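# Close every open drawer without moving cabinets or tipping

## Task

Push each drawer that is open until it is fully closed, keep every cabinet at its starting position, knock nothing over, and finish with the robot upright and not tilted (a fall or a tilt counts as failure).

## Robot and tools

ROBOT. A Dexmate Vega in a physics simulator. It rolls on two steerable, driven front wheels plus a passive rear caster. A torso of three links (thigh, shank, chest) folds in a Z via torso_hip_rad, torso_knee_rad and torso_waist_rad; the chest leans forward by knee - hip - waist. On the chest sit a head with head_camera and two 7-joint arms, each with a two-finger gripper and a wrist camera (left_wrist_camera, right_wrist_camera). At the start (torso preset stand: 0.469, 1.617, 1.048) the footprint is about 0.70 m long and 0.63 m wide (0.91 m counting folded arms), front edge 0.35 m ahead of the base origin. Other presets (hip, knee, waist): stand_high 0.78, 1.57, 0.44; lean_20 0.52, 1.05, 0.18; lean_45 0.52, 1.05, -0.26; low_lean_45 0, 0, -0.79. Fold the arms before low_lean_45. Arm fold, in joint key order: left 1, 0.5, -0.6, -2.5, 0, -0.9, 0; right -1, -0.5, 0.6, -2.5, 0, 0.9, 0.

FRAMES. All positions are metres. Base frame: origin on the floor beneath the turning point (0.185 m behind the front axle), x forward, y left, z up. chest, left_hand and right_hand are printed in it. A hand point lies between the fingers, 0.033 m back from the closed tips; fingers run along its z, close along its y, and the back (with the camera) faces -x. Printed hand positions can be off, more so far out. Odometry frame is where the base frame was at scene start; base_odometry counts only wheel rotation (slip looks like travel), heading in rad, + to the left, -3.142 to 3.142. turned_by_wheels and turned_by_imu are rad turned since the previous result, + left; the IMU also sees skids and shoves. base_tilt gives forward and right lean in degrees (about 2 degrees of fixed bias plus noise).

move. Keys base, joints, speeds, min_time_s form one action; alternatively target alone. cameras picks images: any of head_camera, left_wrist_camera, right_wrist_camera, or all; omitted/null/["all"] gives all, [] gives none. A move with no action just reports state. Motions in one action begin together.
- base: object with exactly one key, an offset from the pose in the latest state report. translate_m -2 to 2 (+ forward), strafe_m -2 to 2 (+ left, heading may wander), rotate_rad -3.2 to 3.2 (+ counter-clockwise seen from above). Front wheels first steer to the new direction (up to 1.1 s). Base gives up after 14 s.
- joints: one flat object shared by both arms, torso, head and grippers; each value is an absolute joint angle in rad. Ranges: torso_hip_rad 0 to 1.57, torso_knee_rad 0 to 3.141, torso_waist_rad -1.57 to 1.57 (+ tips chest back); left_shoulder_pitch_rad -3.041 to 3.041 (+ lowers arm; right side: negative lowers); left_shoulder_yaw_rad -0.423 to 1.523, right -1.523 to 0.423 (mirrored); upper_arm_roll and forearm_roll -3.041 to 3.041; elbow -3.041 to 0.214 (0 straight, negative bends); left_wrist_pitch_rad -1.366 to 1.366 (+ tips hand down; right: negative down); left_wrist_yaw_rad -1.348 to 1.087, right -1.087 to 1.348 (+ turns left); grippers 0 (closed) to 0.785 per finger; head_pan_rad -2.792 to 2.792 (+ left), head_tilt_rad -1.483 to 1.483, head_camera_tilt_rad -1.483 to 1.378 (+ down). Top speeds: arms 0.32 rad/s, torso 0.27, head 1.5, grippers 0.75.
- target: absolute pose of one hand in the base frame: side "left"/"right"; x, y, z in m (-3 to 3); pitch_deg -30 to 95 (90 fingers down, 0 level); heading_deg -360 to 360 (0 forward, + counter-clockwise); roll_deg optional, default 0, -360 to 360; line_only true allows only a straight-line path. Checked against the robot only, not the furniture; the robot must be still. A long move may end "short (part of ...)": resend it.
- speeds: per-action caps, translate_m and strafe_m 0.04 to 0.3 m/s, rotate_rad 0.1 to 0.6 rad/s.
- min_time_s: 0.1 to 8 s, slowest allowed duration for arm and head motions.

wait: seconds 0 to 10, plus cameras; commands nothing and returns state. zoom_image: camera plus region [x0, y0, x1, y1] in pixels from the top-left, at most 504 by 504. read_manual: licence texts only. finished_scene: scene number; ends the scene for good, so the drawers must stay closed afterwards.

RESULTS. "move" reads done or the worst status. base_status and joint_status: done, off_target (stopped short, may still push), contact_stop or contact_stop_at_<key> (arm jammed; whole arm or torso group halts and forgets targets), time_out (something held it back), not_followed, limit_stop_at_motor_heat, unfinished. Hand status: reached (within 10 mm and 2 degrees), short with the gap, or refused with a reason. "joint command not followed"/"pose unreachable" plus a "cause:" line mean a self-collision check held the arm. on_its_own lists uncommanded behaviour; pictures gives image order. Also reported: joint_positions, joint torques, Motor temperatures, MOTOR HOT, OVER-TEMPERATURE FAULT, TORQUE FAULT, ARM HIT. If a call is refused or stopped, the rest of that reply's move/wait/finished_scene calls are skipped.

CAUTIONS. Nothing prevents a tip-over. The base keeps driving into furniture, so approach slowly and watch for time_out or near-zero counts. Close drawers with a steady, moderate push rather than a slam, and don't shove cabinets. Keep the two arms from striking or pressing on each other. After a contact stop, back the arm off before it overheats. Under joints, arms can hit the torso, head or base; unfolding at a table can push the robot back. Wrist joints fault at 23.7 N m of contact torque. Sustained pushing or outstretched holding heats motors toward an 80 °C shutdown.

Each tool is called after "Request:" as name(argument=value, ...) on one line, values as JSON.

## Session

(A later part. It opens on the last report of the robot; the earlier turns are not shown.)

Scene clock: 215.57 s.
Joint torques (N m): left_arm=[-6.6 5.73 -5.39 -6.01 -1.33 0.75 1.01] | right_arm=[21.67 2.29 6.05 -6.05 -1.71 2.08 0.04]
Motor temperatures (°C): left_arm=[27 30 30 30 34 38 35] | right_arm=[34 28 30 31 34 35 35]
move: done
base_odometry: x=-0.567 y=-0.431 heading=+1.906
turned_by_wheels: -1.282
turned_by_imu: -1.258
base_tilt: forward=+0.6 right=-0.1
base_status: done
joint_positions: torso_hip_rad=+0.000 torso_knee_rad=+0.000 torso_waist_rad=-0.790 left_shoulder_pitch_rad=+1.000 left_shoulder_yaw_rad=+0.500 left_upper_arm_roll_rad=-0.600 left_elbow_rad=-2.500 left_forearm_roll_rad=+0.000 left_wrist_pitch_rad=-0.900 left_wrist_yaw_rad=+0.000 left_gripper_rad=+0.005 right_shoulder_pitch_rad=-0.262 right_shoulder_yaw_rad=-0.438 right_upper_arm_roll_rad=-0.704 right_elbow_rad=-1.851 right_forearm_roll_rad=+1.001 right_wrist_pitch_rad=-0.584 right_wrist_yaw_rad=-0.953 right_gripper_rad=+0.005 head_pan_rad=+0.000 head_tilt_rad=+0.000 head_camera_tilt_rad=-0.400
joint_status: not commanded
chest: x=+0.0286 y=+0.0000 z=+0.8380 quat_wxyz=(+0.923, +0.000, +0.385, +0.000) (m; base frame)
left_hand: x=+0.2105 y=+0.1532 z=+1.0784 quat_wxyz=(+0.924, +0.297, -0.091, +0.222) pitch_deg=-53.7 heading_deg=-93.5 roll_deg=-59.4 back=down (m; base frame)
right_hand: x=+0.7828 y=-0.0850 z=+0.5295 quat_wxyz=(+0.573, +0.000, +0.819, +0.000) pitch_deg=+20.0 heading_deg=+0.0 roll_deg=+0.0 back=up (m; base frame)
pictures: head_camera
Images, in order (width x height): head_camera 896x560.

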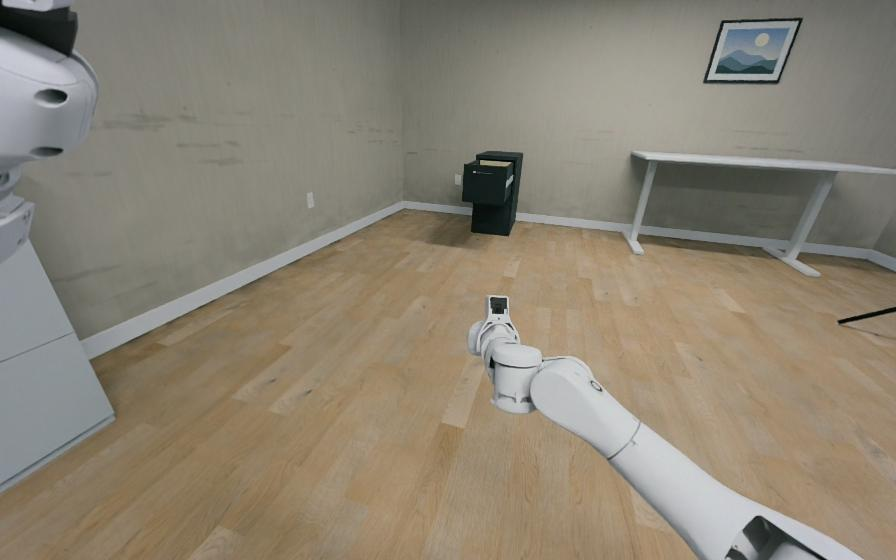

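Request:
move(base={"rotate_rad":-0.05}, cameras=[])

Request:
move(base={"translate_m":2.0}, cameras=[])

Request:
move(base={"rotate_rad":-0.16}, cameras=["head_camera"])

Scene clock: 222.83 s.
Joint torques (N m): left_arm=[-6.5 6.91 -6.22 -5.49 -0.49 1.81 1.08] | right_arm=[21.56 2.23 6.11 -5.99 -1.61 2.23 0.13]
Motor temperatures (°C): left_arm=[27 30 30 30 34 38 35] | right_arm=[34 28 30 31 34 35 35]
move: done
base_odometry: x=-0.567 y=-0.431 heading=+1.856
turned_by_wheels: -0.050
turned_by_imu: -0.048
base_tilt: forward=+0.6 right=-0.1
base_status: done
joint_positions: torso_hip_rad=+0.000 torso_knee_rad=+0.000 torso_waist_rad=-0.790 left_shoulder_pitch_rad=+1.000 left_shoulder_yaw_rad=+0.500 left_upper_arm_roll_rad=-0.600 left_elbow_rad=-2.500 left_forearm_roll_rad=+0.000 left_wrist_pitch_rad=-0.900 left_wrist_yaw_rad=+0.000 left_gripper_rad=+0.005 right_shoulder_pitch_rad=-0.262 right_shoulder_yaw_rad=-0.438 right_upper_arm_roll_rad=-0.704 right_elbow_rad=-1.851 right_forearm_roll_rad=+1.001 right_wrist_pitch_rad=-0.584 right_wrist_yaw_rad=-0.953 right_gripper_rad=+0.005 head_pan_rad=+0.000 head_tilt_rad=+0.000 head_camera_tilt_rad=-0.400
joint_status: not commanded
chest: x=+0.0286 y=+0.0000 z=+0.8380 quat_wxyz=(+0.923, +0.000, +0.385, +0.000) (m; base frame)
left_hand: x=+0.2105 y=+0.1532 z=+1.0784 quat_wxyz=(+0.924, +0.297, -0.091, +0.222) pitch_deg=-53.7 heading_deg=-93.5 roll_deg=-59.4 back=down (m; base frame)
right_hand: x=+0.7828 y=-0.0850 z=+0.5295 quat_wxyz=(+0.573, +0.000, +0.819, +0.000) pitch_deg=+20.0 heading_deg=+0.0 roll_deg=+0.0 back=up (m; base frame)
pictures: none
No camera images: "cameras" was empty.

Scene clock: 231.27 s.
Joint torques (N m): left_arm=[-4.62 5.85 -6.41 -6.19 -0.62 1.32 0.86] | right_arm=[22.55 2.61 6.16 -7.24 -1.64 2.34 0.16]
Motor temperatures (°C): left_arm=[27 30 30 30 34 38 35] | right_arm=[34 28 30 31 34 35 35]
move: done
base_odometry: x=-1.135 y=+1.486 heading=+1.856
turned_by_wheels: +0.000
turned_by_imu: +0.003
base_tilt: forward=+0.6 right=-0.1
base_status: done
joint_positions: torso_hip_rad=+0.000 torso_knee_rad=+0.000 torso_waist_rad=-0.790 left_shoulder_pitch_rad=+1.000 left_shoulder_yaw_rad=+0.500 left_upper_arm_roll_rad=-0.600 left_elbow_rad=-2.500 left_forearm_roll_rad=+0.000 left_wrist_pitch_rad=-0.900 left_wrist_yaw_rad=+0.000 left_gripper_rad=+0.005 right_shoulder_pitch_rad=-0.262 right_shoulder_yaw_rad=-0.438 right_upper_arm_roll_rad=-0.704 right_elbow_rad=-1.851 right_forearm_roll_rad=+1.001 right_wrist_pitch_rad=-0.584 right_wrist_yaw_rad=-0.953 right_gripper_rad=+0.005 head_pan_rad=+0.000 head_tilt_rad=+0.000 head_camera_tilt_rad=-0.400
joint_status: not commanded
chest: x=+0.0286 y=+0.0000 z=+0.8380 quat_wxyz=(+0.923, +0.000, +0.385, +0.000) (m; base frame)
left_hand: x=+0.2106 y=+0.1532 z=+1.0784 quat_wxyz=(+0.924, +0.297, -0.091, +0.222) pitch_deg=-53.7 heading_deg=-93.5 roll_deg=-59.4 back=down (m; base frame)
right_hand: x=+0.7828 y=-0.0850 z=+0.5295 quat_wxyz=(+0.573, +0.000, +0.819, +0.000) pitch_deg=+20.0 heading_deg=+0.0 roll_deg=+0.0 back=up (m; base frame)
pictures: none
No camera images: "cameras" was empty.

Scene clock: 232.87 s.
Joint torques (N m): left_arm=[-7.54 7.84 -5.59 -6.46 -1.36 0.43 0.85] | right_arm=[21.52 2.42 6.11 -7.61 -1.68 1.7 0.05]
Motor temperatures (°C): left_arm=[27 30 30 30 34 38 35] | right_arm=[34 28 30 31 34 35 35]
move: done
base_odometry: x=-1.136 y=+1.487 heading=+1.696
turned_by_wheels: -0.160
turned_by_imu: -0.158
base_tilt: forward=+0.7 right=-0.1
base_status: done
joint_positions: torso_hip_rad=+0.000 torso_knee_rad=+0.000 torso_waist_rad=-0.790 left_shoulder_pitch_rad=+1.000 left_shoulder_yaw_rad=+0.500 left_upper_arm_roll_rad=-0.600 left_elbow_rad=-2.500 left_forearm_roll_rad=+0.000 left_wrist_pitch_rad=-0.900 left_wrist_yaw_rad=+0.000 left_gripper_rad=+0.005 right_shoulder_pitch_rad=-0.262 right_shoulder_yaw_rad=-0.438 right_upper_arm_roll_rad=-0.704 right_elbow_rad=-1.851 right_forearm_roll_rad=+1.001 right_wrist_pitch_rad=-0.584 right_wrist_yaw_rad=-0.953 right_gripper_rad=+0.005 head_pan_rad=+0.000 head_tilt_rad=+0.000 head_camera_tilt_rad=-0.400
joint_status: not commanded
chest: x=+0.0286 y=+0.0000 z=+0.8380 quat_wxyz=(+0.923, +0.000, +0.385, +0.000) (m; base frame)
left_hand: x=+0.2106 y=+0.1532 z=+1.0784 quat_wxyz=(+0.924, +0.297, -0.091, +0.222) pitch_deg=-53.7 heading_deg=-93.5 roll_deg=-59.4 back=down (m; base frame)
right_hand: x=+0.7828 y=-0.0850 z=+0.5295 quat_wxyz=(+0.573, +0.000, +0.819, +0.000) pitch_deg=+20.0 heading_deg=+0.0 roll_deg=+0.0 back=up (m; base frame)
pictures: head_camera
Images, in order (width x height): head_camera 896x560.

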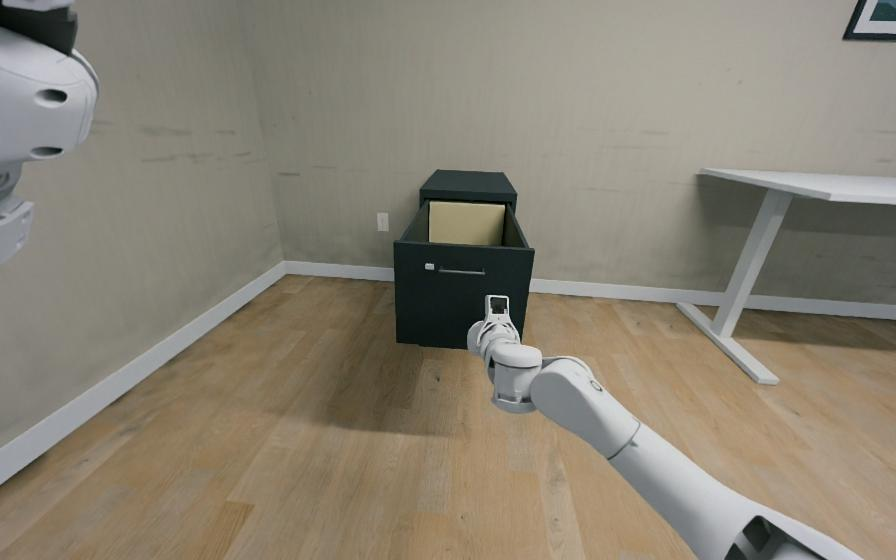

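Request:
move(base={"rotate_rad":-0.04}, cameras=[])

Request:
move(base={"strafe_m":0.08}, cameras=[])

Request:
move(target={"side":"right","x":0.74,"y":-0.085,"z":0.5,"pitch_deg":20,"heading_deg":0}, cameras=["head_camera","right_wrist_camera"])

Scene clock: 241.50 s.
Joint torques (N m): left_arm=[-6.4 8.24 -6.02 -5.39 -1.16 -0.54 0.95] | right_arm=[21.72 2.29 6.26 -6.21 -1.61 1.68 0.16]
Motor temperatures (°C): left_arm=[27 30 30 30 34 38 35] | right_arm=[34 28 30 31 34 35 35]
move: done
base_odometry: x=-1.136 y=+1.487 heading=+1.656
turned_by_wheels: -0.040
turned_by_imu: -0.038
base_tilt: forward=+0.6 right=-0.1
base_status: done
joint_positions: torso_hip_rad=+0.000 torso_knee_rad=+0.000 torso_waist_rad=-0.790 left_shoulder_pitch_rad=+1.000 left_shoulder_yaw_rad=+0.500 left_upper_arm_roll_rad=-0.600 left_elbow_rad=-2.500 left_forearm_roll_rad=+0.000 left_wrist_pitch_rad=-0.900 left_wrist_yaw_rad=+0.000 left_gripper_rad=+0.005 right_shoulder_pitch_rad=-0.262 right_shoulder_yaw_rad=-0.438 right_upper_arm_roll_rad=-0.704 right_elbow_rad=-1.851 right_forearm_roll_rad=+1.001 right_wrist_pitch_rad=-0.584 right_wrist_yaw_rad=-0.953 right_gripper_rad=+0.005 head_pan_rad=+0.000 head_tilt_rad=+0.000 head_camera_tilt_rad=-0.400
joint_status: not commanded
chest: x=+0.0286 y=+0.0000 z=+0.8380 quat_wxyz=(+0.923, +0.000, +0.385, +0.000) (m; base frame)
left_hand: x=+0.2106 y=+0.1532 z=+1.0784 quat_wxyz=(+0.924, +0.297, -0.091, +0.222) pitch_deg=-53.7 heading_deg=-93.5 roll_deg=-59.4 back=down (m; base frame)
right_hand: x=+0.7828 y=-0.0850 z=+0.5295 quat_wxyz=(+0.573, +0.000, +0.819, +0.000) pitch_deg=+20.0 heading_deg=+0.0 roll_deg=+0.0 back=up (m; base frame)
pictures: none
No camera images: "cameras" was empty.

Scene clock: 243.53 s.
Joint torques (N m): left_arm=[-6.27 5.84 -6.25 -5.46 -0.77 0.64 0.94] | right_arm=[22.02 2.83 6.14 -6 -1.67 1.97 0.02]
Motor temperatures (°C): left_arm=[27 30 30 30 34 38 35] | right_arm=[34 28 30 31 34 35 35]
move: done
base_odometry: x=-1.215 y=+1.480 heading=+1.657
turned_by_wheels: +0.001
turned_by_imu: +0.002
base_tilt: forward=+0.7 right=-0.1
base_status: done
joint_positions: torso_hip_rad=+0.000 torso_knee_rad=+0.000 torso_waist_rad=-0.790 left_shoulder_pitch_rad=+1.000 left_shoulder_yaw_rad=+0.500 left_upper_arm_roll_rad=-0.600 left_elbow_rad=-2.500 left_forearm_roll_rad=+0.000 left_wrist_pitch_rad=-0.900 left_wrist_yaw_rad=+0.000 left_gripper_rad=+0.005 right_shoulder_pitch_rad=-0.262 right_shoulder_yaw_rad=-0.438 right_upper_arm_roll_rad=-0.704 right_elbow_rad=-1.851 right_forearm_roll_rad=+1.001 right_wrist_pitch_rad=-0.584 right_wrist_yaw_rad=-0.953 right_gripper_rad=+0.005 head_pan_rad=+0.000 head_tilt_rad=+0.000 head_camera_tilt_rad=-0.400
joint_status: not commanded
chest: x=+0.0286 y=+0.0000 z=+0.8380 quat_wxyz=(+0.923, +0.000, +0.385, +0.000) (m; base frame)
left_hand: x=+0.2106 y=+0.1532 z=+1.0784 quat_wxyz=(+0.924, +0.297, -0.091, +0.222) pitch_deg=-53.7 heading_deg=-93.5 roll_deg=-59.4 back=down (m; base frame)
right_hand: x=+0.7828 y=-0.0850 z=+0.5295 quat_wxyz=(+0.573, +0.000, +0.819, +0.000) pitch_deg=+20.0 heading_deg=+0.0 roll_deg=+0.0 back=up (m; base frame)
pictures: none
No camera images: "cameras" was empty.

Scene clock: 245.53 s.
Joint torques (N m): left_arm=[-6.05 8.14 -6.12 -5.11 -1.5 0.77 1.3] | right_arm=[7.78 -1.89 3.91 -12.33 -1.99 2.31 -0.22]
Motor temperatures (°C): left_arm=[27 30 30 30 34 38 35] | right_arm=[34 28 30 31 34 35 35]
move: done
base_odometry: x=-1.215 y=+1.480 heading=+1.657
turned_by_wheels: +0.000
turned_by_imu: +0.000
base_tilt: forward=+0.7 right=-0.1
base_status: not commanded
joint_positions: torso_hip_rad=+0.000 torso_knee_rad=+0.000 torso_waist_rad=-0.790 left_shoulder_pitch_rad=+1.000 left_shoulder_yaw_rad=+0.500 left_upper_arm_roll_rad=-0.600 left_elbow_rad=-2.500 left_forearm_roll_rad=+0.000 left_wrist_pitch_rad=-0.900 left_wrist_yaw_rad=+0.000 left_gripper_rad=+0.005 right_shoulder_pitch_rad=-0.380 right_shoulder_yaw_rad=-0.488 right_upper_arm_roll_rad=-0.722 right_elbow_rad=-1.959 right_forearm_roll_rad=+0.965 right_wrist_pitch_rad=-0.533 right_wrist_yaw_rad=-0.986 right_gripper_rad=+0.005 head_pan_rad=+0.000 head_tilt_rad=+0.000 head_camera_tilt_rad=-0.400
joint_status: not commanded
chest: x=+0.0286 y=+0.0000 z=+0.8380 quat_wxyz=(+0.923, +0.000, +0.385, +0.000) (m; base frame)
left_hand: x=+0.2106 y=+0.1532 z=+1.0784 quat_wxyz=(+0.924, +0.297, -0.091, +0.222) pitch_deg=-53.7 heading_deg=-93.5 roll_deg=-59.4 back=down (m; base frame)
right_hand: x=+0.7422 y=-0.0852 z=+0.5013 quat_wxyz=(+0.574, +0.000, +0.819, +0.000) pitch_deg=+20.0 heading_deg=+0.0 roll_deg=+0.0 back=up (m; base frame)
right_hand_status: reached (straight line, planned for 0.7 s): 3 mm and 0.0 deg off.
pictures: head_camera, right_wrist_camera
Images, in order (width x height): head_camera 896x560, right_wrist_camera 672x420.

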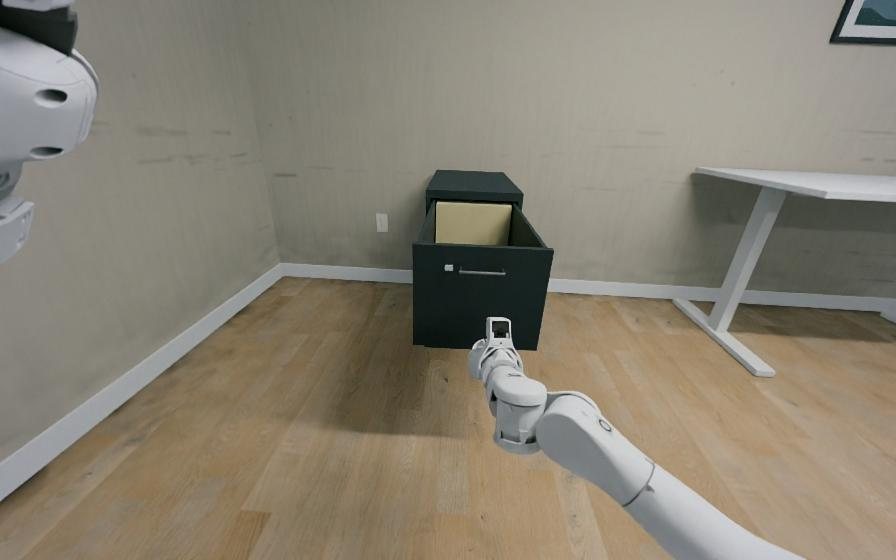

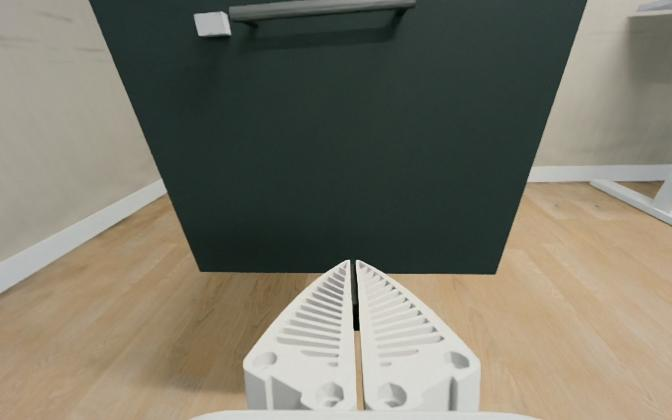

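Request:
move(base={"translate_m":0.38}, speeds={"translate_m":0.1}, cameras=["head_camera","right_wrist_camera"])

Scene clock: 255.67 s.
Joint torques (N m): left_arm=[-5.23 5.93 -6.49 -6.24 -0.82 0.76 0.98] | right_arm=[11.11 0.98 7.58 -8.07 -1.78 1.92 0.25]
Motor temperatures (°C): left_arm=[27 30 30 30 34 38 35] | right_arm=[33 28 30 31 34 35 35]
move: done
base_odometry: x=-1.249 y=+1.858 heading=+1.657
turned_by_wheels: -0.001
turned_by_imu: +0.001
base_tilt: forward=+0.7 right=-0.1
base_status: done
joint_positions: torso_hip_rad=+0.000 torso_knee_rad=+0.000 torso_waist_rad=-0.790 left_shoulder_pitch_rad=+1.000 left_shoulder_yaw_rad=+0.500 left_upper_arm_roll_rad=-0.600 left_elbow_rad=-2.500 left_forearm_roll_rad=+0.000 left_wrist_pitch_rad=-0.900 left_wrist_yaw_rad=+0.000 left_gripper_rad=+0.005 right_shoulder_pitch_rad=-0.386 right_shoulder_yaw_rad=-0.491 right_upper_arm_roll_rad=-0.723 right_elbow_rad=-1.965 right_forearm_roll_rad=+0.963 right_wrist_pitch_rad=-0.531 right_wrist_yaw_rad=-0.987 right_gripper_rad=+0.005 head_pan_rad=+0.000 head_tilt_rad=+0.000 head_camera_tilt_rad=-0.400
joint_status: not commanded
chest: x=+0.0286 y=+0.0000 z=+0.8380 quat_wxyz=(+0.923, +0.000, +0.385, +0.000) (m; base frame)
left_hand: x=+0.2106 y=+0.1532 z=+1.0784 quat_wxyz=(+0.924, +0.297, -0.091, +0.222) pitch_deg=-53.7 heading_deg=-93.5 roll_deg=-59.4 back=down (m; base frame)
right_hand: x=+0.7400 y=-0.0850 z=+0.4998 quat_wxyz=(+0.573, +0.000, +0.819, +0.000) pitch_deg=+20.0 heading_deg=+0.0 roll_deg=+0.0 back=up (m; base frame)
pictures: head_camera, right_wrist_camera
Images, in order (width x height): head_camera 896x560, right_wrist_camera 672x420.

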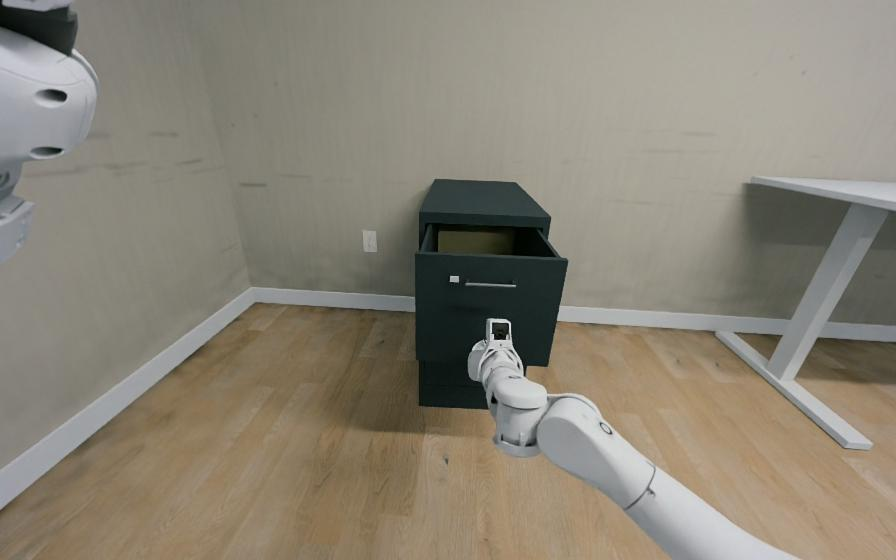

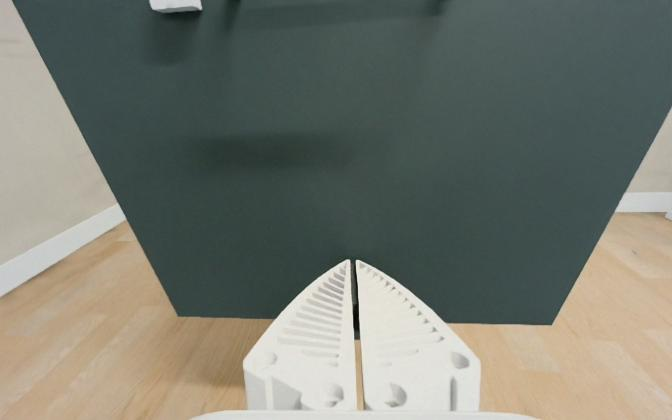

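Request:
move(base={"translate_m":0.11}, speeds={"translate_m":0.08}, cameras=["head_camera"])

Scene clock: 261.80 s.
Joint torques (N m): left_arm=[-5.35 5.88 -5.74 -6.45 -0.8 0.9 0.99] | right_arm=[12.66 0.15 7.8 -7.4 -1.72 2.33 0.15]
Motor temperatures (°C): left_arm=[27 30 30 30 34 38 35] | right_arm=[33 28 30 31 34 35 35]
move: done
base_odometry: x=-1.259 y=+1.968 heading=+1.656
turned_by_wheels: +0.000
turned_by_imu: +0.000
base_tilt: forward=+0.7 right=+0.0
base_status: done
joint_positions: torso_hip_rad=+0.000 torso_knee_rad=+0.000 torso_waist_rad=-0.790 left_shoulder_pitch_rad=+1.000 left_shoulder_yaw_rad=+0.500 left_upper_arm_roll_rad=-0.600 left_elbow_rad=-2.500 left_forearm_roll_rad=+0.000 left_wrist_pitch_rad=-0.900 left_wrist_yaw_rad=+0.000 left_gripper_rad=+0.005 right_shoulder_pitch_rad=-0.386 right_shoulder_yaw_rad=-0.491 right_upper_arm_roll_rad=-0.723 right_elbow_rad=-1.965 right_forearm_roll_rad=+0.963 right_wrist_pitch_rad=-0.531 right_wrist_yaw_rad=-0.987 right_gripper_rad=+0.005 head_pan_rad=+0.000 head_tilt_rad=+0.000 head_camera_tilt_rad=-0.400
joint_status: not commanded
chest: x=+0.0286 y=+0.0000 z=+0.8380 quat_wxyz=(+0.923, +0.000, +0.385, +0.000) (m; base frame)
left_hand: x=+0.2106 y=+0.1532 z=+1.0784 quat_wxyz=(+0.924, +0.297, -0.091, +0.222) pitch_deg=-53.7 heading_deg=-93.5 roll_deg=-59.4 back=down (m; base frame)
right_hand: x=+0.7399 y=-0.0849 z=+0.4998 quat_wxyz=(+0.573, +0.000, +0.819, +0.000) pitch_deg=+20.0 heading_deg=+0.0 roll_deg=+0.0 back=up (m; base frame)
pictures: head_camera
Images, in order (width x height): head_camera 896x560.

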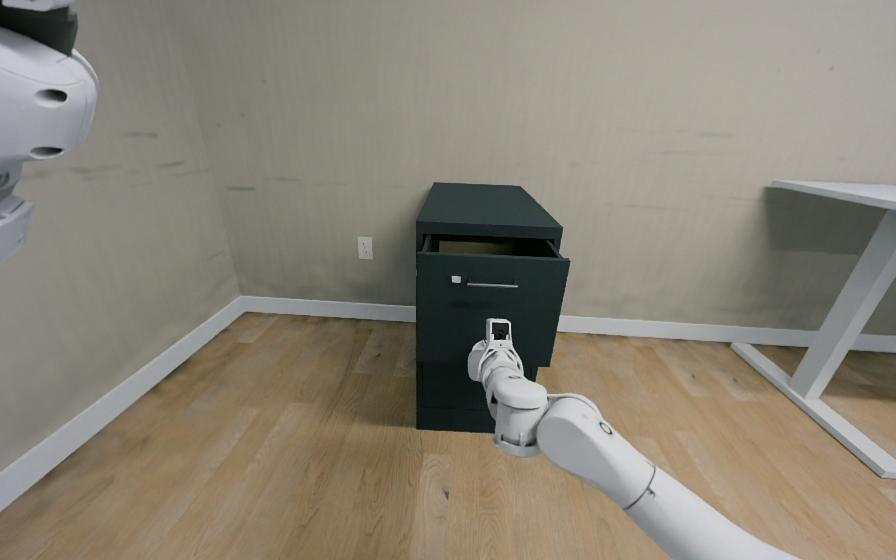

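Request:
move(base={"translate_m":0.06}, speeds={"translate_m":0.08}, cameras=["head_camera","right_wrist_camera"])

Request:
zoom_image(camera="head_camera", region=[400, 210, 600, 390])

Scene clock: 266.67 s.
Joint torques (N m): left_arm=[-6.27 6.07 -6.03 -4.48 -1.19 0.29 1.21] | right_arm=[11.57 0.86 7.54 -8.78 -1.78 2.21 0.29]
Motor temperatures (°C): left_arm=[27 30 30 30 34 38 35] | right_arm=[33 28 30 31 34 35 35]
move: done
base_odometry: x=-1.264 y=+2.027 heading=+1.656
turned_by_wheels: +0.000
turned_by_imu: +0.000
base_tilt: forward=+0.6 right=-0.1
base_status: done
joint_positions: torso_hip_rad=+0.000 torso_knee_rad=+0.000 torso_waist_rad=-0.790 left_shoulder_pitch_rad=+1.000 left_shoulder_yaw_rad=+0.500 left_upper_arm_roll_rad=-0.600 left_elbow_rad=-2.500 left_forearm_roll_rad=+0.000 left_wrist_pitch_rad=-0.900 left_wrist_yaw_rad=+0.000 left_gripper_rad=+0.005 right_shoulder_pitch_rad=-0.386 right_shoulder_yaw_rad=-0.491 right_upper_arm_roll_rad=-0.723 right_elbow_rad=-1.965 right_forearm_roll_rad=+0.963 right_wrist_pitch_rad=-0.531 right_wrist_yaw_rad=-0.987 right_gripper_rad=+0.005 head_pan_rad=+0.000 head_tilt_rad=+0.000 head_camera_tilt_rad=-0.400
joint_status: not commanded
chest: x=+0.0286 y=+0.0000 z=+0.8380 quat_wxyz=(+0.923, +0.000, +0.385, +0.000) (m; base frame)
left_hand: x=+0.2106 y=+0.1532 z=+1.0784 quat_wxyz=(+0.924, +0.297, -0.091, +0.222) pitch_deg=-53.7 heading_deg=-93.5 roll_deg=-59.4 back=down (m; base frame)
right_hand: x=+0.7399 y=-0.0849 z=+0.4998 quat_wxyz=(+0.573, +0.000, +0.819, +0.000) pitch_deg=+20.0 heading_deg=+0.0 roll_deg=+0.0 back=up (m; base frame)
pictures: head_camera, right_wrist_camera
Images, in order (width x height): head_camera 896x560, right_wrist_camera 672x420.

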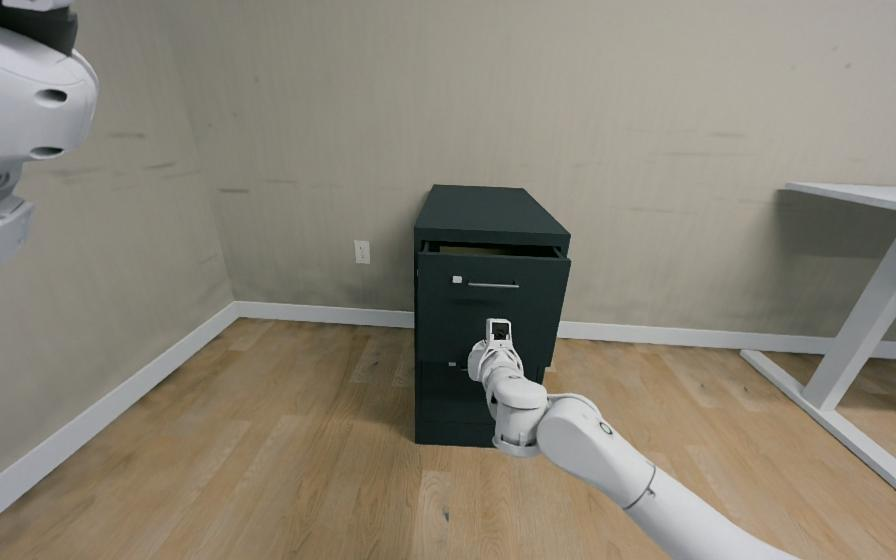

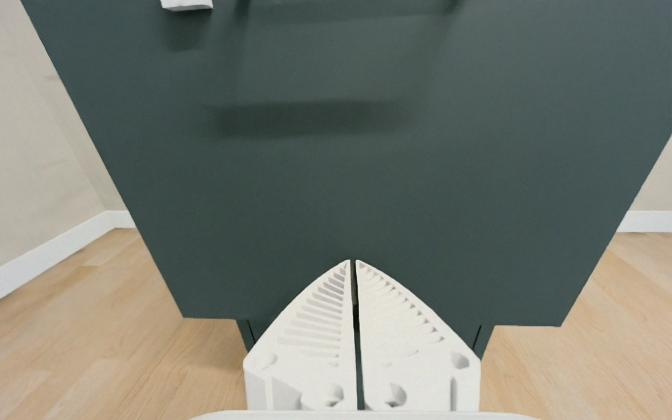

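Scaled by 2.520 from the camera's 896x560 image, which has a finer 960x600 frame.

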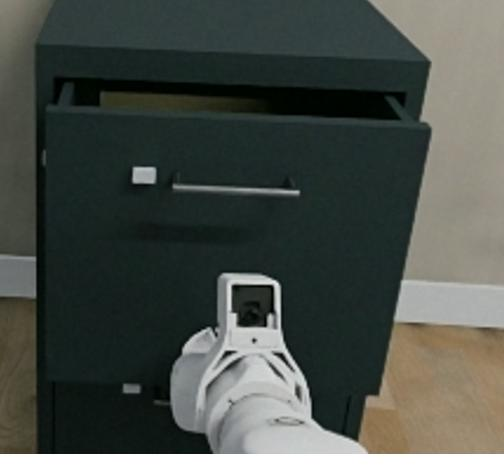

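Request:
move(base={"translate_m":0.045}, speeds={"translate_m":0.08}, cameras=["head_camera"])

Request:
zoom_image(camera="head_camera", region=[400, 210, 600, 390])

Scene clock: 271.83 s.
Joint torques (N m): left_arm=[-6.99 5.61 -6.44 -4.7 -1.31 0.39 0.8] | right_arm=[12.16 0.04 7.97 -7.97 -1.85 1.78 0.12]
Motor temperatures (°C): left_arm=[27 30 30 30 34 38 35] | right_arm=[33 28 30 31 34 35 35]
move: done
base_odometry: x=-1.268 y=+2.072 heading=+1.655
turned_by_wheels: +0.000
turned_by_imu: +0.000
base_tilt: forward=+0.6 right=-0.1
base_status: done
joint_positions: torso_hip_rad=+0.000 torso_knee_rad=+0.000 torso_waist_rad=-0.790 left_shoulder_pitch_rad=+1.000 left_shoulder_yaw_rad=+0.500 left_upper_arm_roll_rad=-0.600 left_elbow_rad=-2.500 left_forearm_roll_rad=+0.000 left_wrist_pitch_rad=-0.900 left_wrist_yaw_rad=+0.000 left_gripper_rad=+0.005 right_shoulder_pitch_rad=-0.386 right_shoulder_yaw_rad=-0.491 right_upper_arm_roll_rad=-0.723 right_elbow_rad=-1.965 right_forearm_roll_rad=+0.963 right_wrist_pitch_rad=-0.531 right_wrist_yaw_rad=-0.987 right_gripper_rad=+0.005 head_pan_rad=+0.000 head_tilt_rad=+0.000 head_camera_tilt_rad=-0.400
joint_status: not commanded
chest: x=+0.0286 y=+0.0000 z=+0.8380 quat_wxyz=(+0.923, +0.000, +0.385, +0.000) (m; base frame)
left_hand: x=+0.2106 y=+0.1532 z=+1.0784 quat_wxyz=(+0.924, +0.297, -0.091, +0.222) pitch_deg=-53.7 heading_deg=-93.5 roll_deg=-59.4 back=down (m; base frame)
right_hand: x=+0.7399 y=-0.0849 z=+0.4998 quat_wxyz=(+0.573, +0.000, +0.819, +0.000) pitch_deg=+20.0 heading_deg=+0.0 roll_deg=+0.0 back=up (m; base frame)
pictures: head_camera
Images, in order (width x height): head_camera 896x560.

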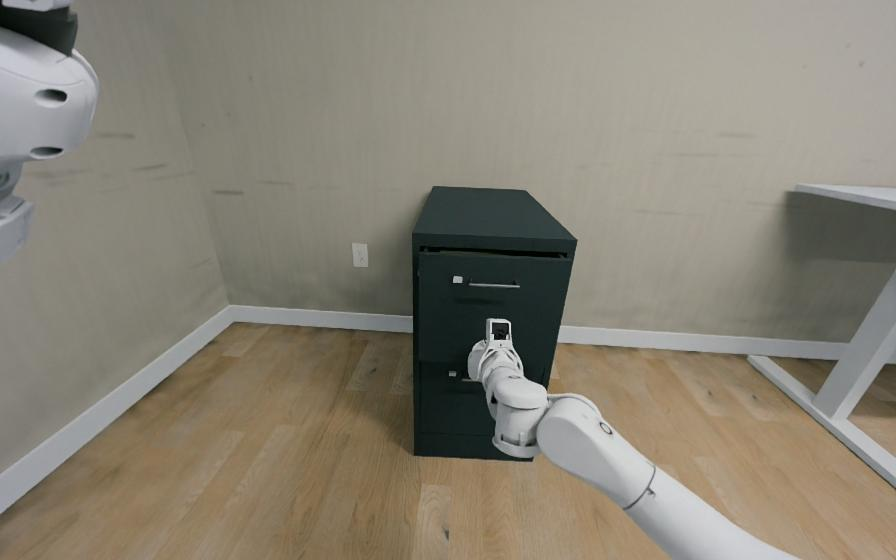

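Scaled by 2.520 from the camera's 896x560 image, which has a finer 960x600 frame.

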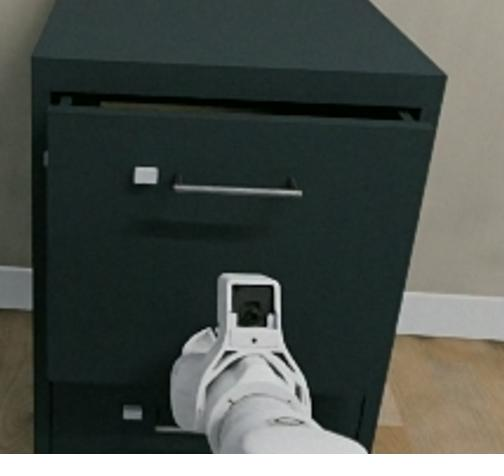

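Similar to scene 2's pre‑final state. Arm push 0.045.

Request:
move(target={"side":"right","x":0.78,"y":-0.085,"z":0.5,"pitch_deg":20,"heading_deg":0,"line_only":true}, cameras=["head_camera","right_wrist_camera"])

Request:
zoom_image(camera="head_camera", region=[400, 210, 600, 390])

Scene clock: 277.60 s.
Joint torques (N m): left_arm=[-7.3 4.36 -7.39 -3.98 -0.56 1.28 1.29] | right_arm=[23.84 3.05 4.64 -5.81 -2.03 2 0.35]
Motor temperatures (°C): left_arm=[27 30 30 30 34 38 35] | right_arm=[33 28 30 31 34 35 35]
move: done
base_odometry: x=-1.268 y=+2.072 heading=+1.655
turned_by_wheels: +0.000
turned_by_imu: +0.001
base_tilt: forward=+0.7 right=-0.1
base_status: not commanded
joint_positions: torso_hip_rad=+0.000 torso_knee_rad=+0.000 torso_waist_rad=-0.790 left_shoulder_pitch_rad=+1.000 left_shoulder_yaw_rad=+0.500 left_upper_arm_roll_rad=-0.600 left_elbow_rad=-2.500 left_forearm_roll_rad=+0.000 left_wrist_pitch_rad=-0.900 left_wrist_yaw_rad=+0.000 left_gripper_rad=+0.005 right_shoulder_pitch_rad=-0.302 right_shoulder_yaw_rad=-0.443 right_upper_arm_roll_rad=-0.733 right_elbow_rad=-1.816 right_forearm_roll_rad=+0.950 right_wrist_pitch_rad=-0.513 right_wrist_yaw_rad=-0.915 right_gripper_rad=+0.005 head_pan_rad=+0.000 head_tilt_rad=+0.000 head_camera_tilt_rad=-0.400
joint_status: not commanded
chest: x=+0.0286 y=+0.0000 z=+0.8380 quat_wxyz=(+0.923, +0.000, +0.385, +0.000) (m; base frame)
left_hand: x=+0.2106 y=+0.1532 z=+1.0784 quat_wxyz=(+0.924, +0.297, -0.091, +0.222) pitch_deg=-53.7 heading_deg=-93.5 roll_deg=-59.4 back=down (m; base frame)
right_hand: x=+0.7783 y=-0.0851 z=+0.4995 quat_wxyz=(+0.573, +0.000, +0.819, +0.000) pitch_deg=+20.0 heading_deg=+0.0 roll_deg=+0.0 back=up (m; base frame)
right_hand_status: reached (straight line, planned for 0.8 s): 2 mm and 0.0 deg off.
pictures: head_camera, right_wrist_camera
Images, in order (width x height): head_camera 896x560, right_wrist_camera 672x420.

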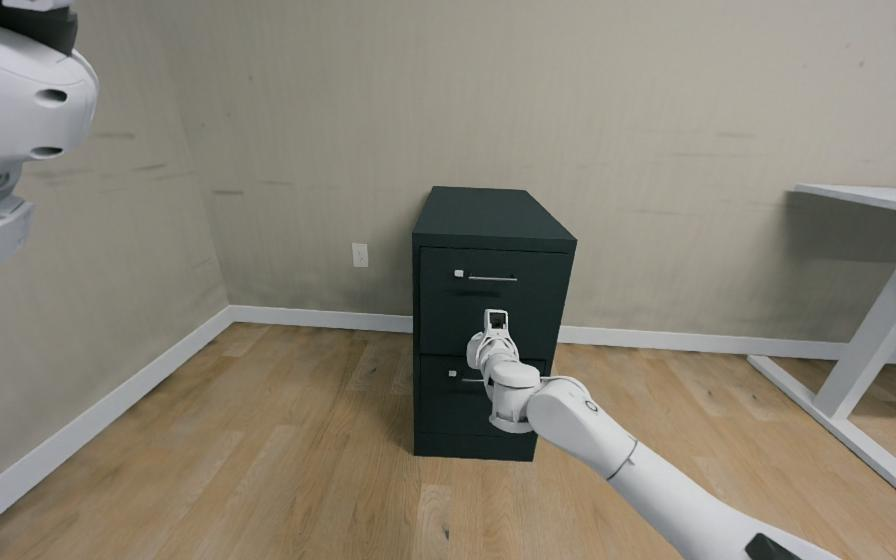

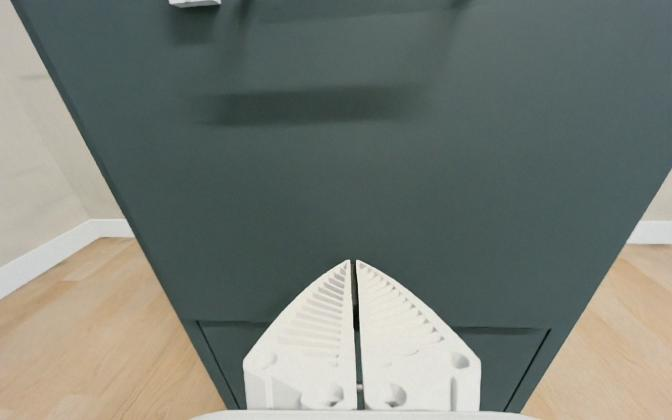

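Scaled by 2.520 from the camera's 896x560 image, which has a finer 960x600 frame.

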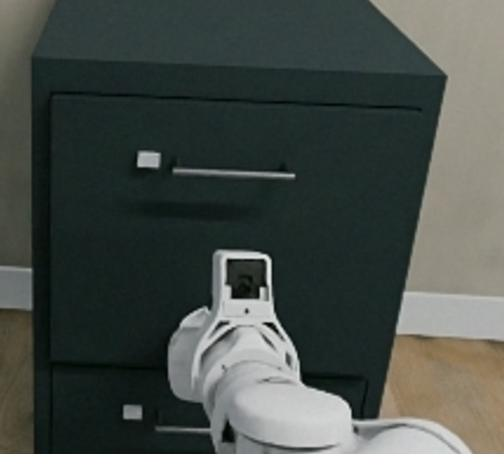

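Not quite flush (edges still proud ~1 cm).

Request:
move(target={"side":"right","x":0.795,"y":-0.085,"z":0.5,"pitch_deg":20,"heading_deg":0,"line_only":true}, cameras=["head_camera","right_wrist_camera"])

Request:
zoom_image(camera="head_camera", region=[400, 210, 600, 390])

Scene clock: 281.83 s.
Joint torques (N m): left_arm=[-8.83 7.64 -6.9 -5.72 -1.17 1.56 1.07] | right_arm=[28.37 2.41 9.11 -1.19 -3.78 3.97 1.89]
Motor temperatures (°C): left_arm=[27 30 30 30 34 38 35] | right_arm=[33 28 30 31 34 35 35]
move: done
base_odometry: x=-1.268 y=+2.072 heading=+1.655
turned_by_wheels: +0.000
turned_by_imu: +0.000
base_tilt: forward=+0.7 right=+0.0
base_status: not commanded
joint_positions: torso_hip_rad=+0.000 torso_knee_rad=+0.000 torso_waist_rad=-0.790 left_shoulder_pitch_rad=+1.000 left_shoulder_yaw_rad=+0.500 left_upper_arm_roll_rad=-0.600 left_elbow_rad=-2.500 left_forearm_roll_rad=+0.000 left_wrist_pitch_rad=-0.900 left_wrist_yaw_rad=+0.000 left_gripper_rad=+0.005 right_shoulder_pitch_rad=-0.268 right_shoulder_yaw_rad=-0.424 right_upper_arm_roll_rad=-0.738 right_elbow_rad=-1.753 right_forearm_roll_rad=+0.944 right_wrist_pitch_rad=-0.505 right_wrist_yaw_rad=-0.886 right_gripper_rad=+0.005 head_pan_rad=+0.000 head_tilt_rad=+0.000 head_camera_tilt_rad=-0.400
joint_status: not commanded
chest: x=+0.0286 y=+0.0000 z=+0.8380 quat_wxyz=(+0.923, +0.000, +0.385, +0.000) (m; base frame)
left_hand: x=+0.2105 y=+0.1532 z=+1.0784 quat_wxyz=(+0.924, +0.297, -0.091, +0.222) pitch_deg=-53.7 heading_deg=-93.5 roll_deg=-59.4 back=down (m; base frame)
right_hand: x=+0.7931 y=-0.0848 z=+0.4992 quat_wxyz=(+0.573, +0.000, +0.820, +0.000) pitch_deg=+20.1 heading_deg=+0.0 roll_deg=+0.0 back=up (m; base frame)
right_hand_status: reached (straight line, planned for 0.5 s): 2 mm and 0.1 deg off.
pictures: head_camera, right_wrist_camera
Images, in order (width x height): head_camera 896x560, right_wrist_camera 672x420.

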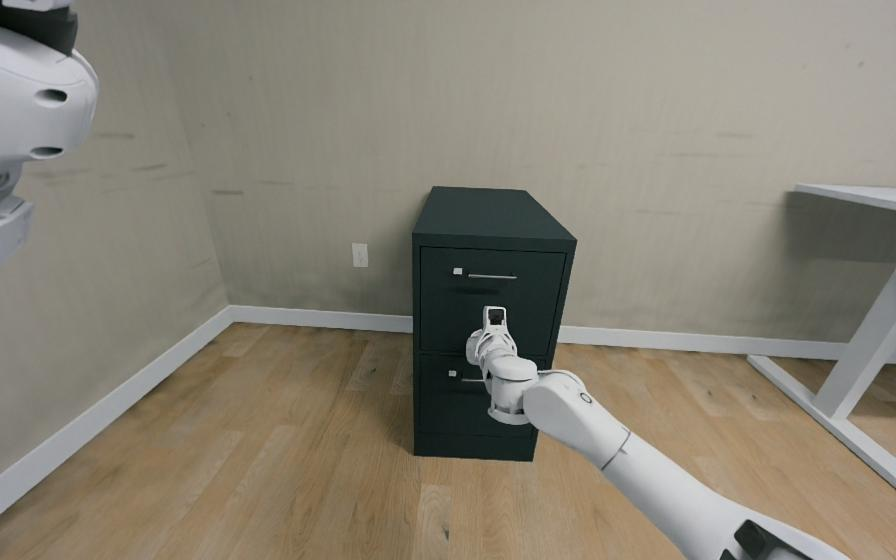

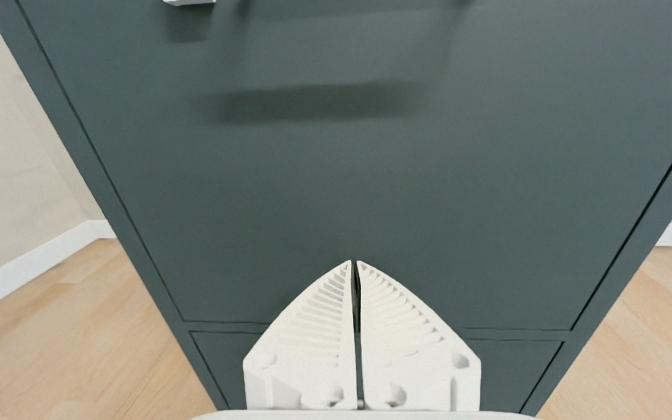

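Scaled by 2.520 from the camera's 896x560 image, which has a finer 960x600 frame.

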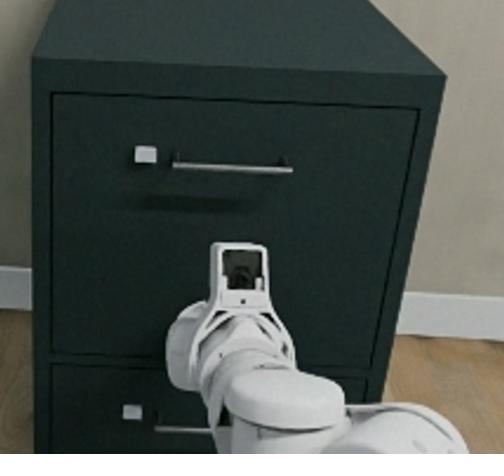

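Flush, fingers starting to load. One small nudge to confirm the stop, then back off.

Request:
move(target={"side":"right","x":0.804,"y":-0.085,"z":0.5,"pitch_deg":20,"heading_deg":0,"line_only":true}, cameras=["right_wrist_camera"])

Request:
move(base={"translate_m":-0.25}, cameras=["head_camera"])

Request:
zoom_image(camera="head_camera", region=[400, 170, 600, 350])

Scene clock: 286.63 s.
Joint torques (N m): left_arm=[-6.89 6.98 -7.77 -5.94 -0.75 0.76 0.83] | right_arm=[32.22 1.22 12.8 1.26 -5.78 4.54 1.56]
Motor temperatures (°C): left_arm=[27 30 30 30 34 38 35] | right_arm=[33 28 30 31 34 36 35]
move: done
base_odometry: x=-1.268 y=+2.072 heading=+1.655
turned_by_wheels: +0.000
turned_by_imu: +0.000
base_tilt: forward=+0.6 right=-0.1
base_status: not commanded
joint_positions: torso_hip_rad=+0.000 torso_knee_rad=+0.000 torso_waist_rad=-0.790 left_shoulder_pitch_rad=+1.000 left_shoulder_yaw_rad=+0.500 left_upper_arm_roll_rad=-0.600 left_elbow_rad=-2.500 left_forearm_roll_rad=+0.000 left_wrist_pitch_rad=-0.900 left_wrist_yaw_rad=+0.000 left_gripper_rad=+0.005 right_shoulder_pitch_rad=-0.247 right_shoulder_yaw_rad=-0.411 right_upper_arm_roll_rad=-0.742 right_elbow_rad=-1.714 right_forearm_roll_rad=+0.940 right_wrist_pitch_rad=-0.499 right_wrist_yaw_rad=-0.867 right_gripper_rad=+0.005 head_pan_rad=+0.000 head_tilt_rad=+0.000 head_camera_tilt_rad=-0.400
joint_status: not commanded
chest: x=+0.0285 y=+0.0000 z=+0.8380 quat_wxyz=(+0.923, +0.000, +0.385, +0.000) (m; base frame)
left_hand: x=+0.2104 y=+0.1532 z=+1.0784 quat_wxyz=(+0.924, +0.297, -0.091, +0.222) pitch_deg=-53.7 heading_deg=-93.5 roll_deg=-59.4 back=down (m; base frame)
right_hand: x=+0.8019 y=-0.0844 z=+0.4989 quat_wxyz=(+0.573, +0.000, +0.820, +0.000) pitch_deg=+20.1 heading_deg=+0.1 roll_deg=+0.0 back=up (m; base frame)
right_hand_status: reached (straight line, planned for 0.4 s): 2 mm and 0.1 deg off.
pictures: right_wrist_camera
Images, in order (width x height): right_wrist_camera 672x420.

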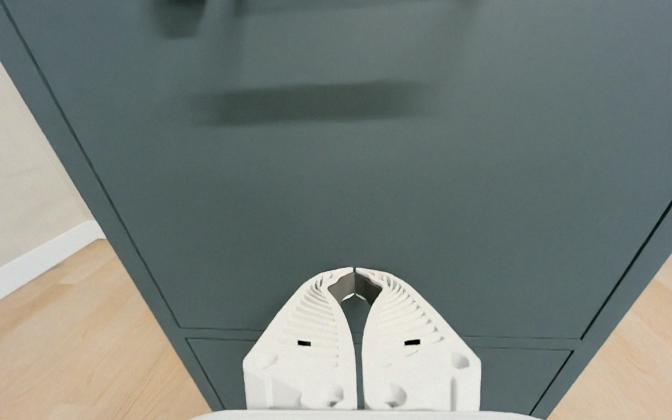

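Scene clock: 288.93 s.
Joint torques (N m): left_arm=[-5.74 7.43 -6.08 -4.78 -0.63 0.36 1.11] | right_arm=[22.58 3.76 8.01 -5.92 -1.82 2.02 0.25]
Motor temperatures (°C): left_arm=[27 30 30 30 34 38 35] | right_arm=[33 28 30 31 34 36 35]
move: done
base_odometry: x=-1.246 y=+1.823 heading=+1.655
turned_by_wheels: +0.000
turned_by_imu: +0.000
base_tilt: forward=+0.7 right=-0.1
base_status: done
joint_positions: torso_hip_rad=+0.000 torso_knee_rad=+0.000 torso_waist_rad=-0.790 left_shoulder_pitch_rad=+1.000 left_shoulder_yaw_rad=+0.500 left_upper_arm_roll_rad=-0.600 left_elbow_rad=-2.500 left_forearm_roll_rad=+0.000 left_wrist_pitch_rad=-0.900 left_wrist_yaw_rad=+0.000 left_gripper_rad=+0.005 right_shoulder_pitch_rad=-0.244 right_shoulder_yaw_rad=-0.409 right_upper_arm_roll_rad=-0.742 right_elbow_rad=-1.708 right_forearm_roll_rad=+0.938 right_wrist_pitch_rad=-0.497 right_wrist_yaw_rad=-0.864 right_gripper_rad=+0.005 head_pan_rad=+0.000 head_tilt_rad=+0.000 head_camera_tilt_rad=-0.400
joint_status: not commanded
chest: x=+0.0286 y=+0.0000 z=+0.8380 quat_wxyz=(+0.923, +0.000, +0.385, +0.000) (m; base frame)
left_hand: x=+0.2105 y=+0.1532 z=+1.0784 quat_wxyz=(+0.924, +0.297, -0.091, +0.222) pitch_deg=-53.7 heading_deg=-93.5 roll_deg=-59.4 back=down (m; base frame)
right_hand: x=+0.8037 y=-0.0850 z=+0.4995 quat_wxyz=(+0.573, +0.000, +0.819, +0.000) pitch_deg=+20.0 heading_deg=+0.0 roll_deg=+0.0 back=up (m; base frame)
pictures: head_camera
Images, in order (width x height): head_camera 896x560.

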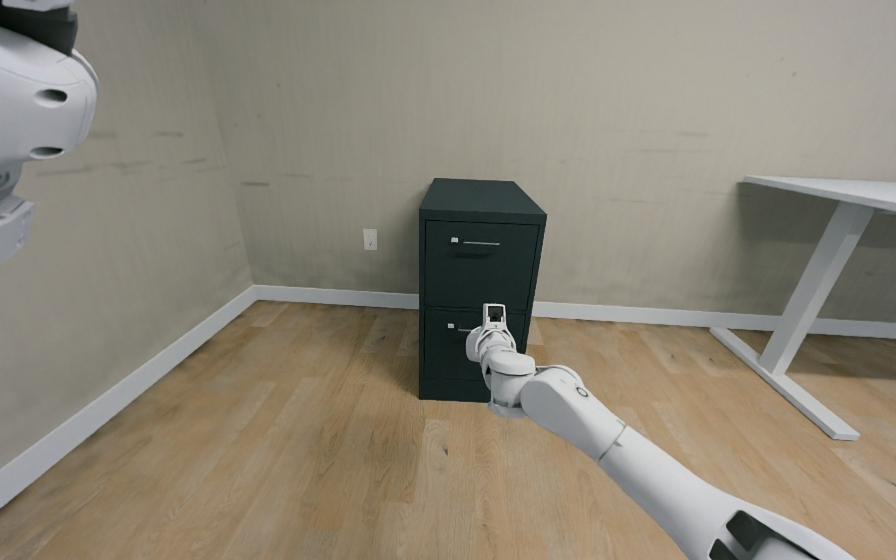

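Scaled by 2.520 from the camera's 896x560 image, which has a finer 960x600 frame.

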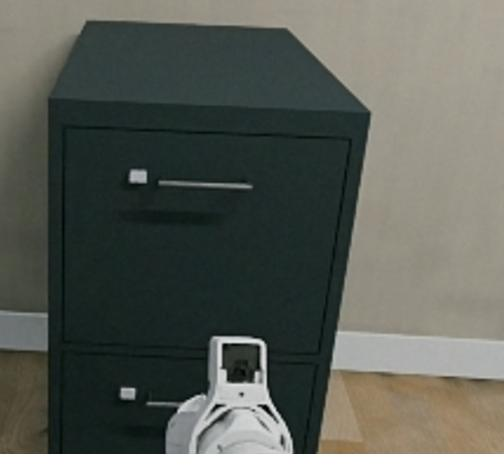

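Request:
finished_scene(scene=3)

The scene is finished: the task was done.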